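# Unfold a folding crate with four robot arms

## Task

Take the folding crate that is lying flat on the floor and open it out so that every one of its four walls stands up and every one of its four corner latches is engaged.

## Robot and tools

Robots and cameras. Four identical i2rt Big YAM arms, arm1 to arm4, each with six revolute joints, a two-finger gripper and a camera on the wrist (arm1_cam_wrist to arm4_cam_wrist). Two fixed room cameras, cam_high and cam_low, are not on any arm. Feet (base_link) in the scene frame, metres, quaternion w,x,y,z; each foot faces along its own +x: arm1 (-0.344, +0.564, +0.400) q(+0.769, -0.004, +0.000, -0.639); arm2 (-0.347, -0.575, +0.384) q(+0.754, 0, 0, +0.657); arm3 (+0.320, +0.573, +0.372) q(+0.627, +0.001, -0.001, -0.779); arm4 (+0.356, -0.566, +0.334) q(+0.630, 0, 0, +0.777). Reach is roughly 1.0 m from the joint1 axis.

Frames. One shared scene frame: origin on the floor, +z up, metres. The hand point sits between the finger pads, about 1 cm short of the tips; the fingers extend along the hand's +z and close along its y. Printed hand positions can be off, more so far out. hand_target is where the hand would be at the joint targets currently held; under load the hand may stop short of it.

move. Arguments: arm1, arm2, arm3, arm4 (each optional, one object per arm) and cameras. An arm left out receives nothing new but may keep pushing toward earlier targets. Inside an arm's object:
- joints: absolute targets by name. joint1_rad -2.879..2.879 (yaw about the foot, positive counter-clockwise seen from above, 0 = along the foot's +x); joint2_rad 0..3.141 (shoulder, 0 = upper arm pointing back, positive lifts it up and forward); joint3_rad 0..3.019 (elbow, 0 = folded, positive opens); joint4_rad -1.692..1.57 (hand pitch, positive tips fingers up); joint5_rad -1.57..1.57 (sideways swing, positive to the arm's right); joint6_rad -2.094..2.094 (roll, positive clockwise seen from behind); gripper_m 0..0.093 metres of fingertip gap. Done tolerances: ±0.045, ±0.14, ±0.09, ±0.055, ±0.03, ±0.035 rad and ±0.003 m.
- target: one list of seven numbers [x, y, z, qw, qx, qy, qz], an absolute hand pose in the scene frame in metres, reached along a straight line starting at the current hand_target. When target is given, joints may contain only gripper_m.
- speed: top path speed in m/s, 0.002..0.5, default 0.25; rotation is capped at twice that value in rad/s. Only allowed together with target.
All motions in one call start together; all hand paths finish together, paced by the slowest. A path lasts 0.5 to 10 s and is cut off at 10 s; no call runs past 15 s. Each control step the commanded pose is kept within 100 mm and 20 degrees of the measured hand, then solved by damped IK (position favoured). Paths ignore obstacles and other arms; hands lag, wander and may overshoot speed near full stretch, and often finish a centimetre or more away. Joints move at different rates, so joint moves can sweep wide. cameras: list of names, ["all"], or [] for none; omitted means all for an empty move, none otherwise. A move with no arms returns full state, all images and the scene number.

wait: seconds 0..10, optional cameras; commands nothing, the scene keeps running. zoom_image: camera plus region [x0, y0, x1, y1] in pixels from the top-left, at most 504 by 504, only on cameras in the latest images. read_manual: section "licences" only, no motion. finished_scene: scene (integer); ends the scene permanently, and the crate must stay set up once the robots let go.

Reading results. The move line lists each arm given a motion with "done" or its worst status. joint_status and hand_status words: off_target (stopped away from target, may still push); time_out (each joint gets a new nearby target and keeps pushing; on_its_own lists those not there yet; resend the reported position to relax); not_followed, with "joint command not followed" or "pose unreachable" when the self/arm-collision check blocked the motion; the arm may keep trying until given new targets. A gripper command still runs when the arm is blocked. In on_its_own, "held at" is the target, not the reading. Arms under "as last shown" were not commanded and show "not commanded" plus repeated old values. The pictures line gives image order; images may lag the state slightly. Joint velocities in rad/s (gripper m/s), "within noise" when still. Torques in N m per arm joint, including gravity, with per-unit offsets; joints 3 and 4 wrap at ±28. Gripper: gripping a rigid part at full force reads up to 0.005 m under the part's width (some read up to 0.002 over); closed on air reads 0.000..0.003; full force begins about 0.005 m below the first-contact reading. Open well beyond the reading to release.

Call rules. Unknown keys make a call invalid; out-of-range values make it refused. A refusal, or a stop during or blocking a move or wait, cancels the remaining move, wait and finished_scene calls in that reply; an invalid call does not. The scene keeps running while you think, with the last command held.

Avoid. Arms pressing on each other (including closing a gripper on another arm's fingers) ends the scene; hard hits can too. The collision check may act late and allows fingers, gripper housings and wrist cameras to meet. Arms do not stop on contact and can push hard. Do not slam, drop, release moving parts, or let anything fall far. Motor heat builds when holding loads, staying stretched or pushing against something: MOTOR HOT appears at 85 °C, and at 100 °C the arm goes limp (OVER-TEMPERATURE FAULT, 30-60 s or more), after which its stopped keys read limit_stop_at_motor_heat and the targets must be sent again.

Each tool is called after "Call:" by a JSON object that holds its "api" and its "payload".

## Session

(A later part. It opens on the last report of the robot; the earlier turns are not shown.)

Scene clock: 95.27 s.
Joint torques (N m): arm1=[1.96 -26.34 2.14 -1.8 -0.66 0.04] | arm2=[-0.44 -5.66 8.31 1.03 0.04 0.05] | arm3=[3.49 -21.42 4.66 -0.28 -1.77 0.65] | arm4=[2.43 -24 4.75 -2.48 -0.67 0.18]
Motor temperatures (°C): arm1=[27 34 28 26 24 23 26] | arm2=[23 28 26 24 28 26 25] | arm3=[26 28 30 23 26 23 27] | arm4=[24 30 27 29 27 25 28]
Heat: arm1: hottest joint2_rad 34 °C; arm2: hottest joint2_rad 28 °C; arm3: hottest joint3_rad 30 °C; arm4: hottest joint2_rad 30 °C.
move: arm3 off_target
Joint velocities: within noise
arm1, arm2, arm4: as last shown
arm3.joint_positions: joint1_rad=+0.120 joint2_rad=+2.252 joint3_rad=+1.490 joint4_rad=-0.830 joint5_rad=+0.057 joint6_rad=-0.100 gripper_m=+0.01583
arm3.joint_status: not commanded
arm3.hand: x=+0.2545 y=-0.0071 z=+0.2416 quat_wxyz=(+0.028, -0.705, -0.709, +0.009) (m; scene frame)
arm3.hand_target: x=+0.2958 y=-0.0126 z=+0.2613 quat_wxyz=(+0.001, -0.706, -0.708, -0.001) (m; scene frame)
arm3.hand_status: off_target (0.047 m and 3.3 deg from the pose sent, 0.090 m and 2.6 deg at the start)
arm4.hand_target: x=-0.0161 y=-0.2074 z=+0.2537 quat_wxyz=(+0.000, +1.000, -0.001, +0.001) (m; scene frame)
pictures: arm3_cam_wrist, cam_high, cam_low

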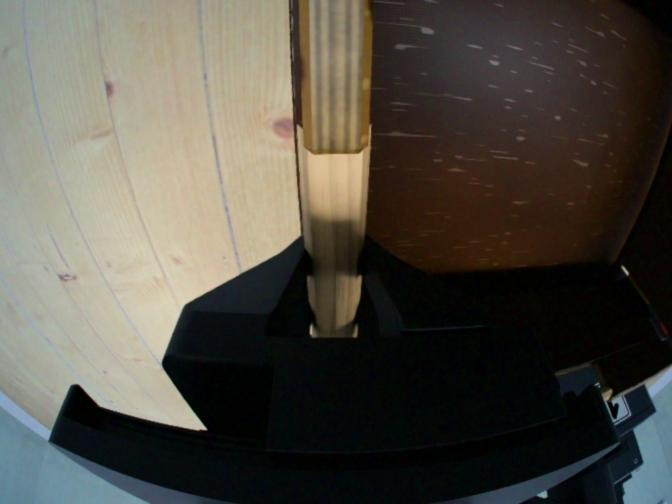

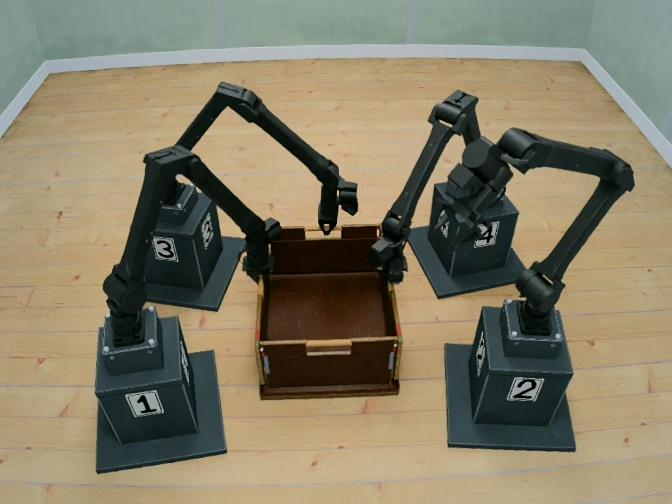

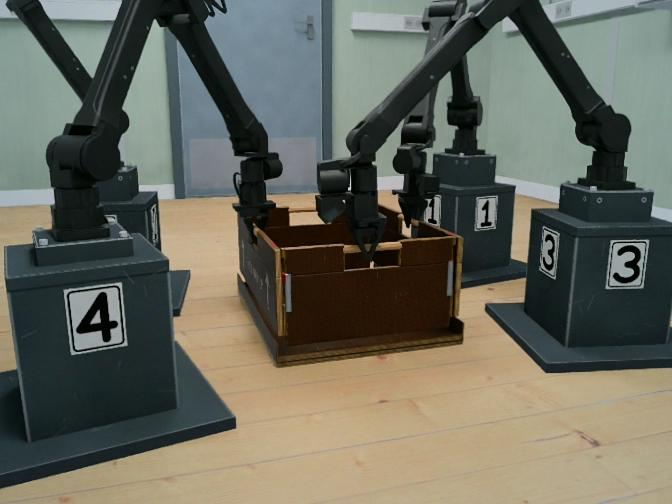

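Call:
{"api": "move", "payload": {"arm3": {"target": [0.220, -0.013, 0.25, 0, 0.7071, 0.7071, 0], "speed": 0.1}, "arm1": {"target": [-0.012, 0.218, 0.245, 0, 0, 1, 0], "speed": 0.1}, "arm4": {"target": [-0.018, -0.197, 0.238, 0, 1, 0, 0], "speed": 0.1}, "cameras": ["cam_low", "cam_high"]}}

Call:
{"api": "zoom_image", "payload": {"camera": "cam_low", "region": [420, 220, 470, 295]}}

Call:
{"api": "zoom_image", "payload": {"camera": "cam_low", "region": [265, 225, 315, 300]}}

Call:
{"api": "zoom_image", "payload": {"camera": "cam_high", "region": [235, 200, 425, 420]}}

Scene clock: 97.93 s.
Joint torques (N m): arm1=[-1.26 -21.83 5.23 -1.35 -0.43 -0.12] | arm2=[-0.44 -5.6 8.32 1.01 0.04 0.05] | arm3=[-4.19 -18.84 6.35 0.35 -0.31 -0.28] | arm4=[1.61 -20.25 6.95 -1.63 -0.69 0.05]
Motor temperatures (°C): arm1=[27 34 28 26 24 23 26] | arm2=[23 27 26 24 27 26 25] | arm3=[26 28 30 23 27 23 28] | arm4=[24 30 27 29 27 25 28]
Heat: arm1: hottest joint2_rad 34 °C; arm2: hottest joint2_rad 27 °C; arm3: hottest joint3_rad 30 °C; arm4: hottest joint2_rad 30 °C.
move: arm1 off_target; arm3 off_target; arm4 off_target
Joint velocities: within noise
arm1.joint_positions: joint1_rad=+0.591 joint2_rad=+2.143 joint3_rad=+1.092 joint4_rad=-0.509 joint5_rad=+0.004 joint6_rad=-0.771 gripper_m=+0.01714
arm1.joint_status: not commanded
arm1.hand: x=-0.0123 y=+0.2226 z=+0.2325 quat_wxyz=(+0.000, -0.012, -1.000, +0.008) (m; scene frame)
arm1.hand_target: x=-0.0107 y=+0.2184 z=+0.2452 quat_wxyz=(-0.001, -0.004, -1.000, +0.001) (m; scene frame)
arm1.hand_status: off_target (0.013 m and 1.6 deg from the pose sent, 0.014 m and 2.0 deg at the start)
arm2: as last shown
arm3.joint_positions: joint1_rad=+0.101 joint2_rad=+2.252 joint3_rad=+1.490 joint4_rad=-0.828 joint5_rad=+0.014 joint6_rad=-0.128 gripper_m=+0.01582
arm3.joint_status: not commanded
arm3.hand: x=+0.2512 y=-0.0070 z=+0.2413 quat_wxyz=(+0.011, -0.702, -0.712, -0.004) (m; scene frame)
arm3.hand_target: x=+0.2266 y=-0.0136 z=+0.2500 quat_wxyz=(-0.001, -0.707, -0.708, +0.001) (m; scene frame)
arm3.hand_status: off_target (0.033 m and 1.5 deg from the pose sent, 0.036 m and 3.3 deg at the start)
arm4.joint_positions: joint1_rad=+0.588 joint2_rad=+2.096 joint3_rad=+1.254 joint4_rad=-0.718 joint5_rad=+0.016 joint6_rad=-0.774 gripper_m=+0.01528
arm4.joint_status: not commanded
arm4.hand: x=-0.0188 y=-0.1946 z=+0.2258 quat_wxyz=(-0.010, +1.000, -0.001, +0.001) (m; scene frame)
arm4.hand_target: x=-0.0187 y=-0.1970 z=+0.2378 quat_wxyz=(-0.001, +1.000, +0.000, -0.001) (m; scene frame)
arm4.hand_status: off_target (0.012 m and 1.1 deg from the pose sent, 0.012 m and 1.0 deg at the start)
pictures: cam_high, cam_low

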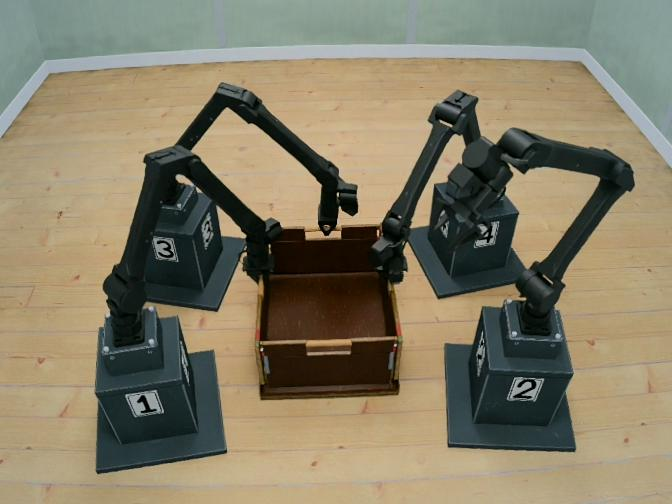

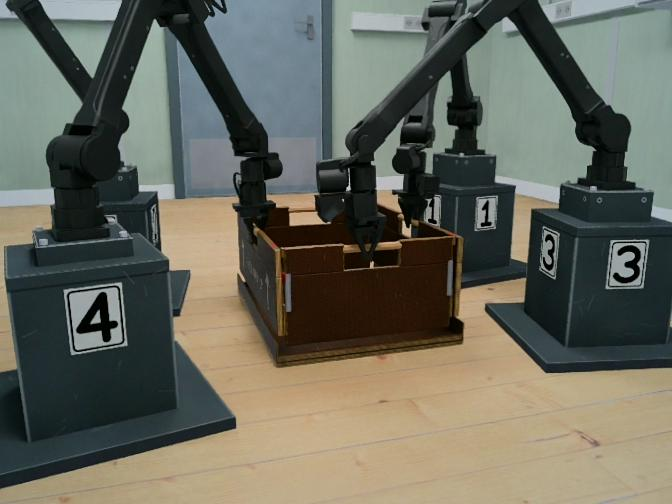

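Scaled by 6.720 from the camera's 672x504 image, which has a finer 960x720 frame.

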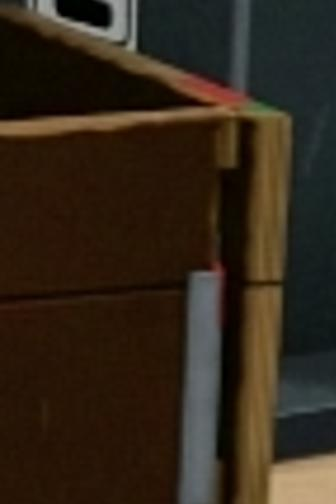

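Scaled by 6.720 from the camera's 672x504 image, which has a finer 960x720 frame.

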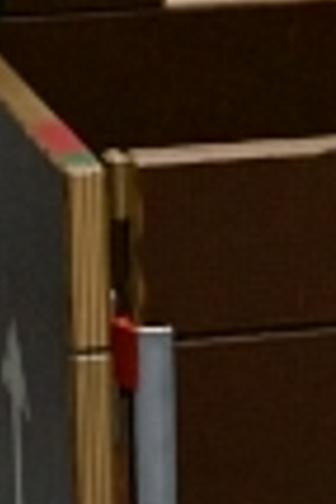

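Scaled by 2.291 from the camera's 672x504 image, which has a finer 960x720 frame.

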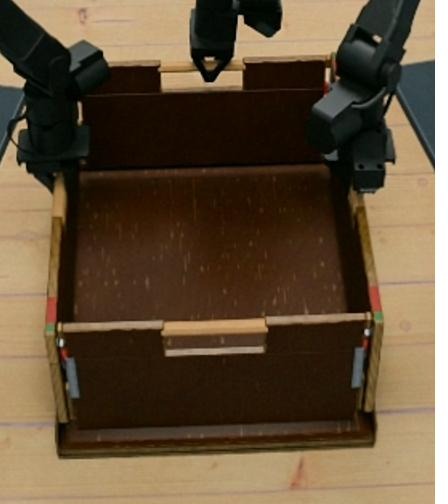

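Call:
{"api": "move", "payload": {"arm3": {"target": [0.249, -0.012, 0.240, 0, 0.7071, 0.7071, 0], "speed": 0.1}}}

Call:
{"api": "move", "payload": {"arm3": {"joints": {"gripper_m": 0.06}}, "cameras": ["cam_high", "cam_low"]}}

Scene clock: 102.10 s.
Joint torques (N m): arm1=[-1.03 -21.89 5.35 -1.47 -0.43 -0.15] | arm2=[-0.5 -5.66 8.32 1.01 0.04 0.04] | arm3=[-0.97 -18.49 5.26 0.87 -0.3 0.1] | arm4=[1.61 -20.25 6.94 -1.63 -0.69 0.05]
Motor temperatures (°C): arm1=[27 34 28 26 24 23 26] | arm2=[23 27 26 24 27 26 25] | arm3=[26 29 30 23 26 23 28] | arm4=[24 31 27 29 27 25 28]
Heat: arm1: hottest joint2_rad 34 °C; arm2: hottest joint2_rad 27 °C; arm3: hottest joint3_rad 30 °C; arm4: hottest joint2_rad 31 °C.
move: arm3 done
Joint velocities: within noise
arm1, arm4: as last shown
arm2.joint_positions: joint1_rad=+0.604 joint2_rad=+0.992 joint3_rad=+1.387 joint4_rad=-1.193 joint5_rad=-0.001 joint6_rad=-0.111 gripper_m=+0.05991
arm2.joint_status: not commanded
arm2.hand: x=-0.5259 y=-0.2207 z=+0.8386 quat_wxyz=(-0.215, +0.815, -0.440, -0.310) (m; scene frame)
arm2.hand_target: x=-0.5247 y=-0.2187 z=+0.8412 quat_wxyz=(-0.215, +0.813, -0.445, -0.309) (m; scene frame)
arm2.hand_status: not commanded
arm3.joint_positions: joint1_rad=+0.101 joint2_rad=+2.252 joint3_rad=+1.489 joint4_rad=-0.828 joint5_rad=+0.014 joint6_rad=-0.126 gripper_m=+0.01583
arm3.joint_status: not commanded
arm3.hand: x=+0.2513 y=-0.0062 z=+0.2409 quat_wxyz=(+0.011, -0.703, -0.711, -0.005) (m; scene frame)
arm3.hand_target: x=+0.2492 y=-0.0090 z=+0.2396 quat_wxyz=(+0.003, -0.707, -0.707, -0.004) (m; scene frame)
arm3.hand_status: done (0.006 m and 1.5 deg from the pose sent, 0.006 m and 1.5 deg at the start)
pictures: none

Scene clock: 102.80 s.
Joint torques (N m): arm1=[-0.91 -22.42 5.16 -1.31 -0.41 -0.12] | arm2=[-0.44 -5.6 8.32 1.03 0.04 0.05] | arm3=[-0.79 -18.32 5.15 0.57 0.02 0.11] | arm4=[1.55 -20.25 6.95 -1.63 -0.68 0.05]
Motor temperatures (°C): arm1=[27 34 28 26 24 23 26] | arm2=[23 27 26 24 27 26 25] | arm3=[26 29 30 23 26 23 28] | arm4=[24 31 27 29 27 25 28]
Heat: arm1: hottest joint2_rad 34 °C; arm2: hottest joint2_rad 27 °C; arm3: hottest joint3_rad 30 °C; arm4: hottest joint2_rad 31 °C.
move: arm3 done
Joint velocities: within noise
arm1.joint_positions: joint1_rad=+0.590 joint2_rad=+2.145 joint3_rad=+1.094 joint4_rad=-0.509 joint5_rad=+0.002 joint6_rad=-0.773 gripper_m=+0.01714
arm1.joint_status: not commanded
arm1.hand: x=-0.0123 y=+0.2220 z=+0.2321 quat_wxyz=(+0.000, -0.012, -1.000, +0.007) (m; scene frame)
arm1.hand_target: x=-0.0114 y=+0.2182 z=+0.2449 quat_wxyz=(-0.001, -0.004, -1.000, +0.000) (m; scene frame)
arm1.hand_status: not commanded
arm2, arm4: as last shown
arm3.joint_positions: joint1_rad=+0.091 joint2_rad=+2.252 joint3_rad=+1.490 joint4_rad=-0.825 joint5_rad=+0.006 joint6_rad=-0.126 gripper_m=+0.05982
arm3.joint_status: all done
arm3.hand: x=+0.2462 y=-0.0072 z=+0.2413 quat_wxyz=(+0.007, -0.707, -0.708, -0.006) (m; scene frame)
arm3.hand_target: x=+0.2433 y=-0.0089 z=+0.2400 quat_wxyz=(+0.003, -0.710, -0.704, -0.004) (m; scene frame)
arm3.hand_status: not commanded
pictures: cam_high, cam_low

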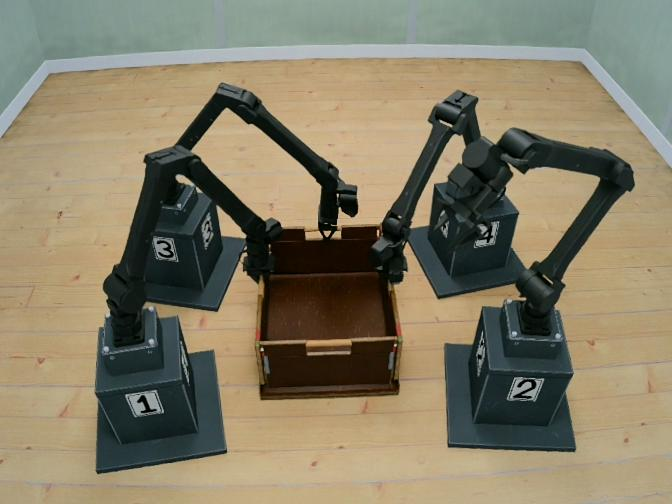

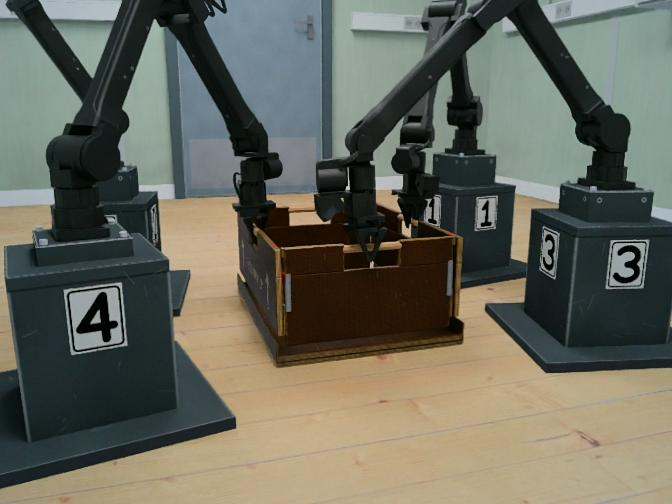

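Call:
{"api": "move", "payload": {"arm3": {"target": [0.2495, -0.010, 0.36, 0, 0.7071, 0.7071, 0], "speed": 0.2}, "arm1": {"joints": {"gripper_m": 0.05}}, "arm4": {"joints": {"gripper_m": 0.05}}, "cameras": ["cam_high", "cam_low"]}}

Scene clock: 105.17 s.
Joint torques (N m): arm1=[-0.91 -20.42 5.04 0.17 0.03 -0.03] | arm2=[-0.5 -5.66 8.32 1.02 0.03 0.05] | arm3=[-0.15 -17.96 8.49 -0.16 0.01 0.13] | arm4=[1.32 -18.2 7.1 -0.53 -0.23 0.05]
Motor temperatures (°C): arm1=[27 34 28 26 24 23 26] | arm2=[23 27 26 24 27 26 25] | arm3=[26 29 30 23 26 23 27] | arm4=[24 31 27 29 27 25 28]
Heat: arm1: hottest joint2_rad 34 °C; arm2: hottest joint2_rad 27 °C; arm3: hottest joint3_rad 30 °C; arm4: hottest joint2_rad 31 °C.
move: arm1 done; arm3 off_target; arm4 done
Joint velocities: within noise
arm1.joint_positions: joint1_rad=+0.599 joint2_rad=+2.126 joint3_rad=+1.094 joint4_rad=-0.555 joint5_rad=-0.007 joint6_rad=-0.793 gripper_m=+0.04997
arm1.joint_status: all done
arm1.hand: x=-0.0123 y=+0.2305 z=+0.2404 quat_wxyz=(+0.006, +0.003, -1.000, -0.006) (m; scene frame)
arm1.hand_target: x=-0.0099 y=+0.2228 z=+0.2452 quat_wxyz=(+0.003, +0.004, -1.000, -0.003) (m; scene frame)
arm1.hand_status: not commanded
arm2: as last shown
arm3.joint_positions: joint1_rad=+0.091 joint2_rad=+2.065 joint3_rad=+1.489 joint4_rad=-1.020 joint5_rad=+0.006 joint6_rad=-0.126 gripper_m=+0.05990
arm3.joint_status: not commanded
arm3.hand: x=+0.2472 y=+0.0029 z=+0.3467 quat_wxyz=(+0.009, -0.707, -0.708, -0.009) (m; scene frame)
arm3.hand_target: x=+0.2494 y=-0.0103 z=+0.3595 quat_wxyz=(+0.000, -0.707, -0.707, +0.000) (m; scene frame)
arm3.hand_status: off_target (0.019 m and 1.5 deg from the pose sent, 0.119 m and 1.0 deg at the start)
arm4.joint_positions: joint1_rad=+0.591 joint2_rad=+2.071 joint3_rad=+1.254 joint4_rad=-0.753 joint5_rad=+0.002 joint6_rad=-0.774 gripper_m=+0.04995
arm4.joint_status: all done
arm4.hand: x=-0.0195 y=-0.1996 z=+0.2381 quat_wxyz=(-0.001, +1.000, +0.001, +0.000) (m; scene frame)
arm4.hand_target: x=-0.0187 y=-0.1999 z=+0.2387 quat_wxyz=(+0.002, +1.000, +0.002, +0.002) (m; scene frame)
arm4.hand_status: not commanded
pictures: cam_high, cam_low

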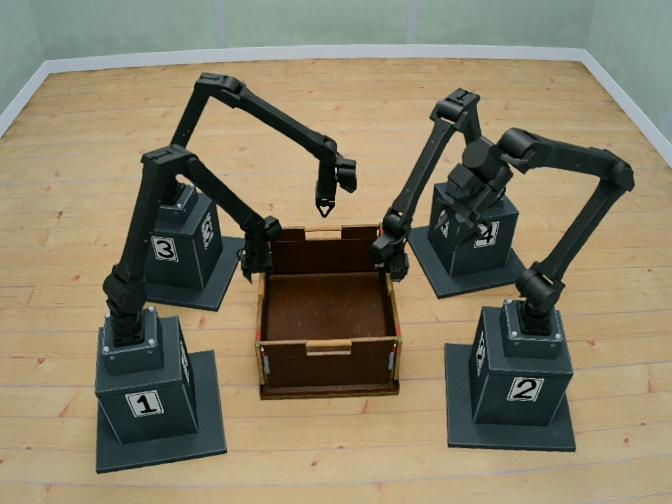

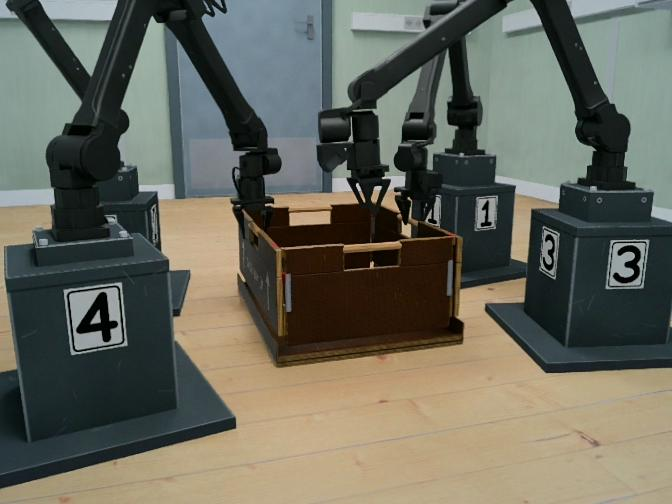

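Call:
{"api": "move", "payload": {"arm1": {"target": [-0.012, 0.218, 0.37, 0, 0, 1, 0], "speed": 0.2}, "arm4": {"target": [-0.019, -0.199, 0.37, 0, 1, 0, 0], "speed": 0.2}}}

Call:
{"api": "move", "payload": {"arm1": {"joints": {"joint2_rad": 1.2, "joint3_rad": 1.2, "joint4_rad": -1.2}}, "arm4": {"joints": {"joint2_rad": 1.2, "joint3_rad": 1.2, "joint4_rad": -1.2}}, "arm3": {"joints": {"joint2_rad": 1.4, "joint3_rad": 1.2, "joint4_rad": -1.2}}, "cameras": ["cam_high", "cam_low"]}}

Call:
{"api": "zoom_image", "payload": {"camera": "cam_high", "region": [240, 210, 420, 410]}}

Call:
{"api": "zoom_image", "payload": {"camera": "cam_low", "region": [220, 190, 480, 370]}}

Scene clock: 108.70 s.
Joint torques (N m): arm1=[-0.85 -17.96 8.65 0.32 0.01 0.01] | arm2=[-0.44 -5.6 8.32 1.02 0.04 0.04] | arm3=[-0.21 -17.55 8.54 -0.06 0 0.11] | arm4=[1.61 -16.73 11.59 -0.57 -0.21 0.09]
Motor temperatures (°C): arm1=[27 34 28 26 24 23 26] | arm2=[23 27 26 24 27 26 25] | arm3=[26 29 30 23 26 23 27] | arm4=[24 31 27 29 27 25 28]
Heat: arm1: hottest joint2_rad 34 °C; arm2: hottest joint2_rad 27 °C; arm3: hottest joint3_rad 30 °C; arm4: hottest joint2_rad 31 °C.
move: arm1 off_target; arm4 off_target
Joint velocities: within noise
arm1.joint_positions: joint1_rad=+0.588 joint2_rad=+1.866 joint3_rad=+1.094 joint4_rad=-0.828 joint5_rad=-0.007 joint6_rad=-0.793 gripper_m=+0.04997
arm1.joint_status: not commanded
arm1.hand: x=-0.0204 y=+0.2330 z=+0.3589 quat_wxyz=(+0.011, -0.003, -1.000, -0.010) (m; scene frame)
arm1.hand_target: x=-0.0115 y=+0.2174 z=+0.3694 quat_wxyz=(+0.000, -0.002, -1.000, +0.000) (m; scene frame)
arm1.hand_status: off_target (0.020 m and 1.7 deg from the pose sent, 0.130 m and 1.0 deg at the start)
arm2, arm3: as last shown
arm4.joint_positions: joint1_rad=+0.586 joint2_rad=+1.854 joint3_rad=+1.297 joint4_rad=-1.037 joint5_rad=+0.002 joint6_rad=-0.774 gripper_m=+0.04995
arm4.joint_status: not commanded
arm4.hand: x=-0.0084 y=-0.2071 z=+0.3601 quat_wxyz=(+0.007, +1.000, -0.001, +0.009) (m; scene frame)
arm4.hand_target: x=-0.0179 y=-0.1967 z=+0.3694 quat_wxyz=(+0.000, +1.000, -0.002, +0.000) (m; scene frame)
arm4.hand_status: off_target (0.017 m and 1.3 deg from the pose sent, 0.132 m and 0.1 deg at the start)
pictures: none

Scene clock: 110.23 s.
Joint torques (N m): arm1=[-1.14 -9.99 10.96 0.99 0.07 0.01] | arm2=[-0.44 -5.54 8.32 1.03 0.04 0.05] | arm3=[-0.38 -9.99 6.67 0.34 -0.04 0.15] | arm4=[1.55 -6.65 10.32 0.35 -0.21 0.12]
Motor temperatures (°C): arm1=[27 34 29 26 24 23 26] | arm2=[23 27 26 24 27 26 25] | arm3=[26 29 30 23 26 23 27] | arm4=[24 31 27 29 27 25 27]
Heat: arm1: hottest joint2_rad 34 °C; arm2: hottest joint2_rad 27 °C; arm3: hottest joint3_rad 30 °C; arm4: hottest joint2_rad 31 °C.
move: arm1 done; arm3 done; arm4 done
Joint velocities: within noise
arm1.joint_positions: joint1_rad=+0.588 joint2_rad=+1.189 joint3_rad=+1.169 joint4_rad=-1.192 joint5_rad=-0.007 joint6_rad=-0.797 gripper_m=+0.04997
arm1.joint_status: all done
arm1.hand: x=-0.0539 y=+0.2709 z=+0.6673 quat_wxyz=(-0.124, +0.001, -0.984, +0.128) (m; scene frame)
arm1.hand_target: x=-0.0521 y=+0.2635 z=+0.6772 quat_wxyz=(-0.127, +0.002, -0.983, +0.133) (m; scene frame)
arm1.hand_status: not commanded
arm2: as last shown
arm3.joint_positions: joint1_rad=+0.091 joint2_rad=+1.390 joint3_rad=+1.214 joint4_rad=-1.190 joint5_rad=+0.006 joint6_rad=-0.126 gripper_m=+0.05990
arm3.joint_status: all done
arm3.hand: x=+0.2625 y=+0.1300 z=+0.5768 quat_wxyz=(-0.061, -0.703, -0.704, +0.082) (m; scene frame)
arm3.hand_target: x=+0.2663 y=+0.1354 z=+0.5669 quat_wxyz=(-0.053, -0.705, -0.704, +0.068) (m; scene frame)
arm3.hand_status: not commanded
arm4.joint_positions: joint1_rad=+0.586 joint2_rad=+1.188 joint3_rad=+1.202 joint4_rad=-1.192 joint5_rad=+0.002 joint6_rad=-0.774 gripper_m=+0.04996
arm4.joint_status: all done
arm4.hand: x=+0.0568 y=-0.2711 z=+0.6180 quat_wxyz=(-0.137, +0.981, -0.002, -0.139) (m; scene frame)
arm4.hand_target: x=+0.0579 y=-0.2714 z=+0.6112 quat_wxyz=(-0.129, +0.983, -0.002, -0.131) (m; scene frame)
arm4.hand_status: not commanded
pictures: cam_high, cam_low

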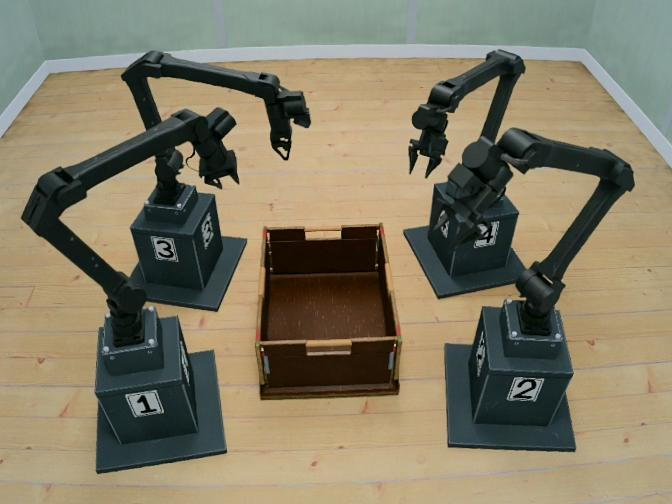

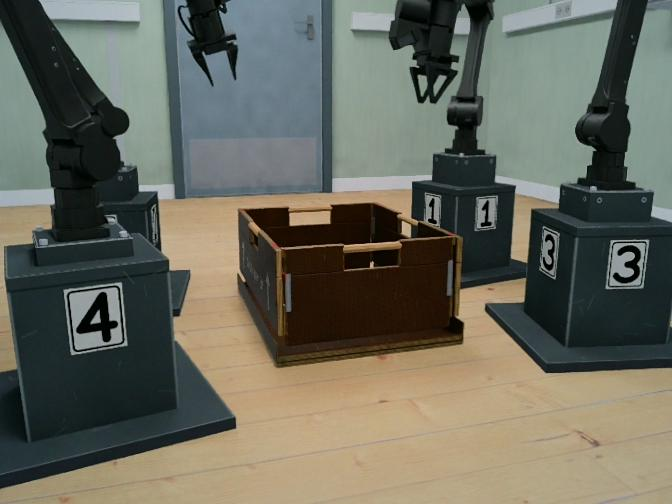

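Scaled by 2.520 from the camera's 672x504 image, which has a finer 960x720 frame.

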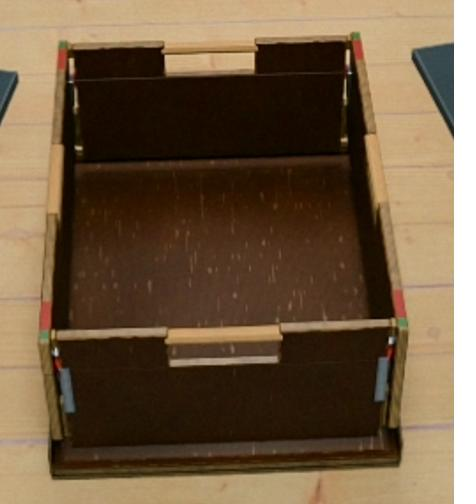

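Scaled by 1.938 from the camera's 672x504 image, which has a finer 960x720 frame.

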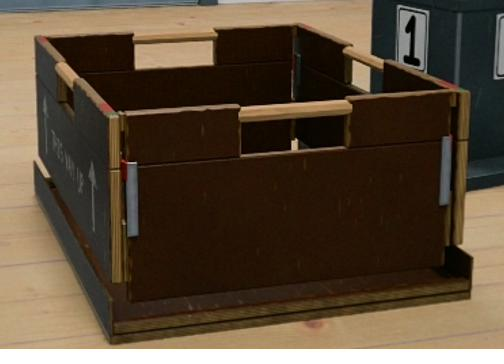

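Call:
{"api": "finished_scene", "payload": {"scene": 2}}

The scene is finished: the task was done.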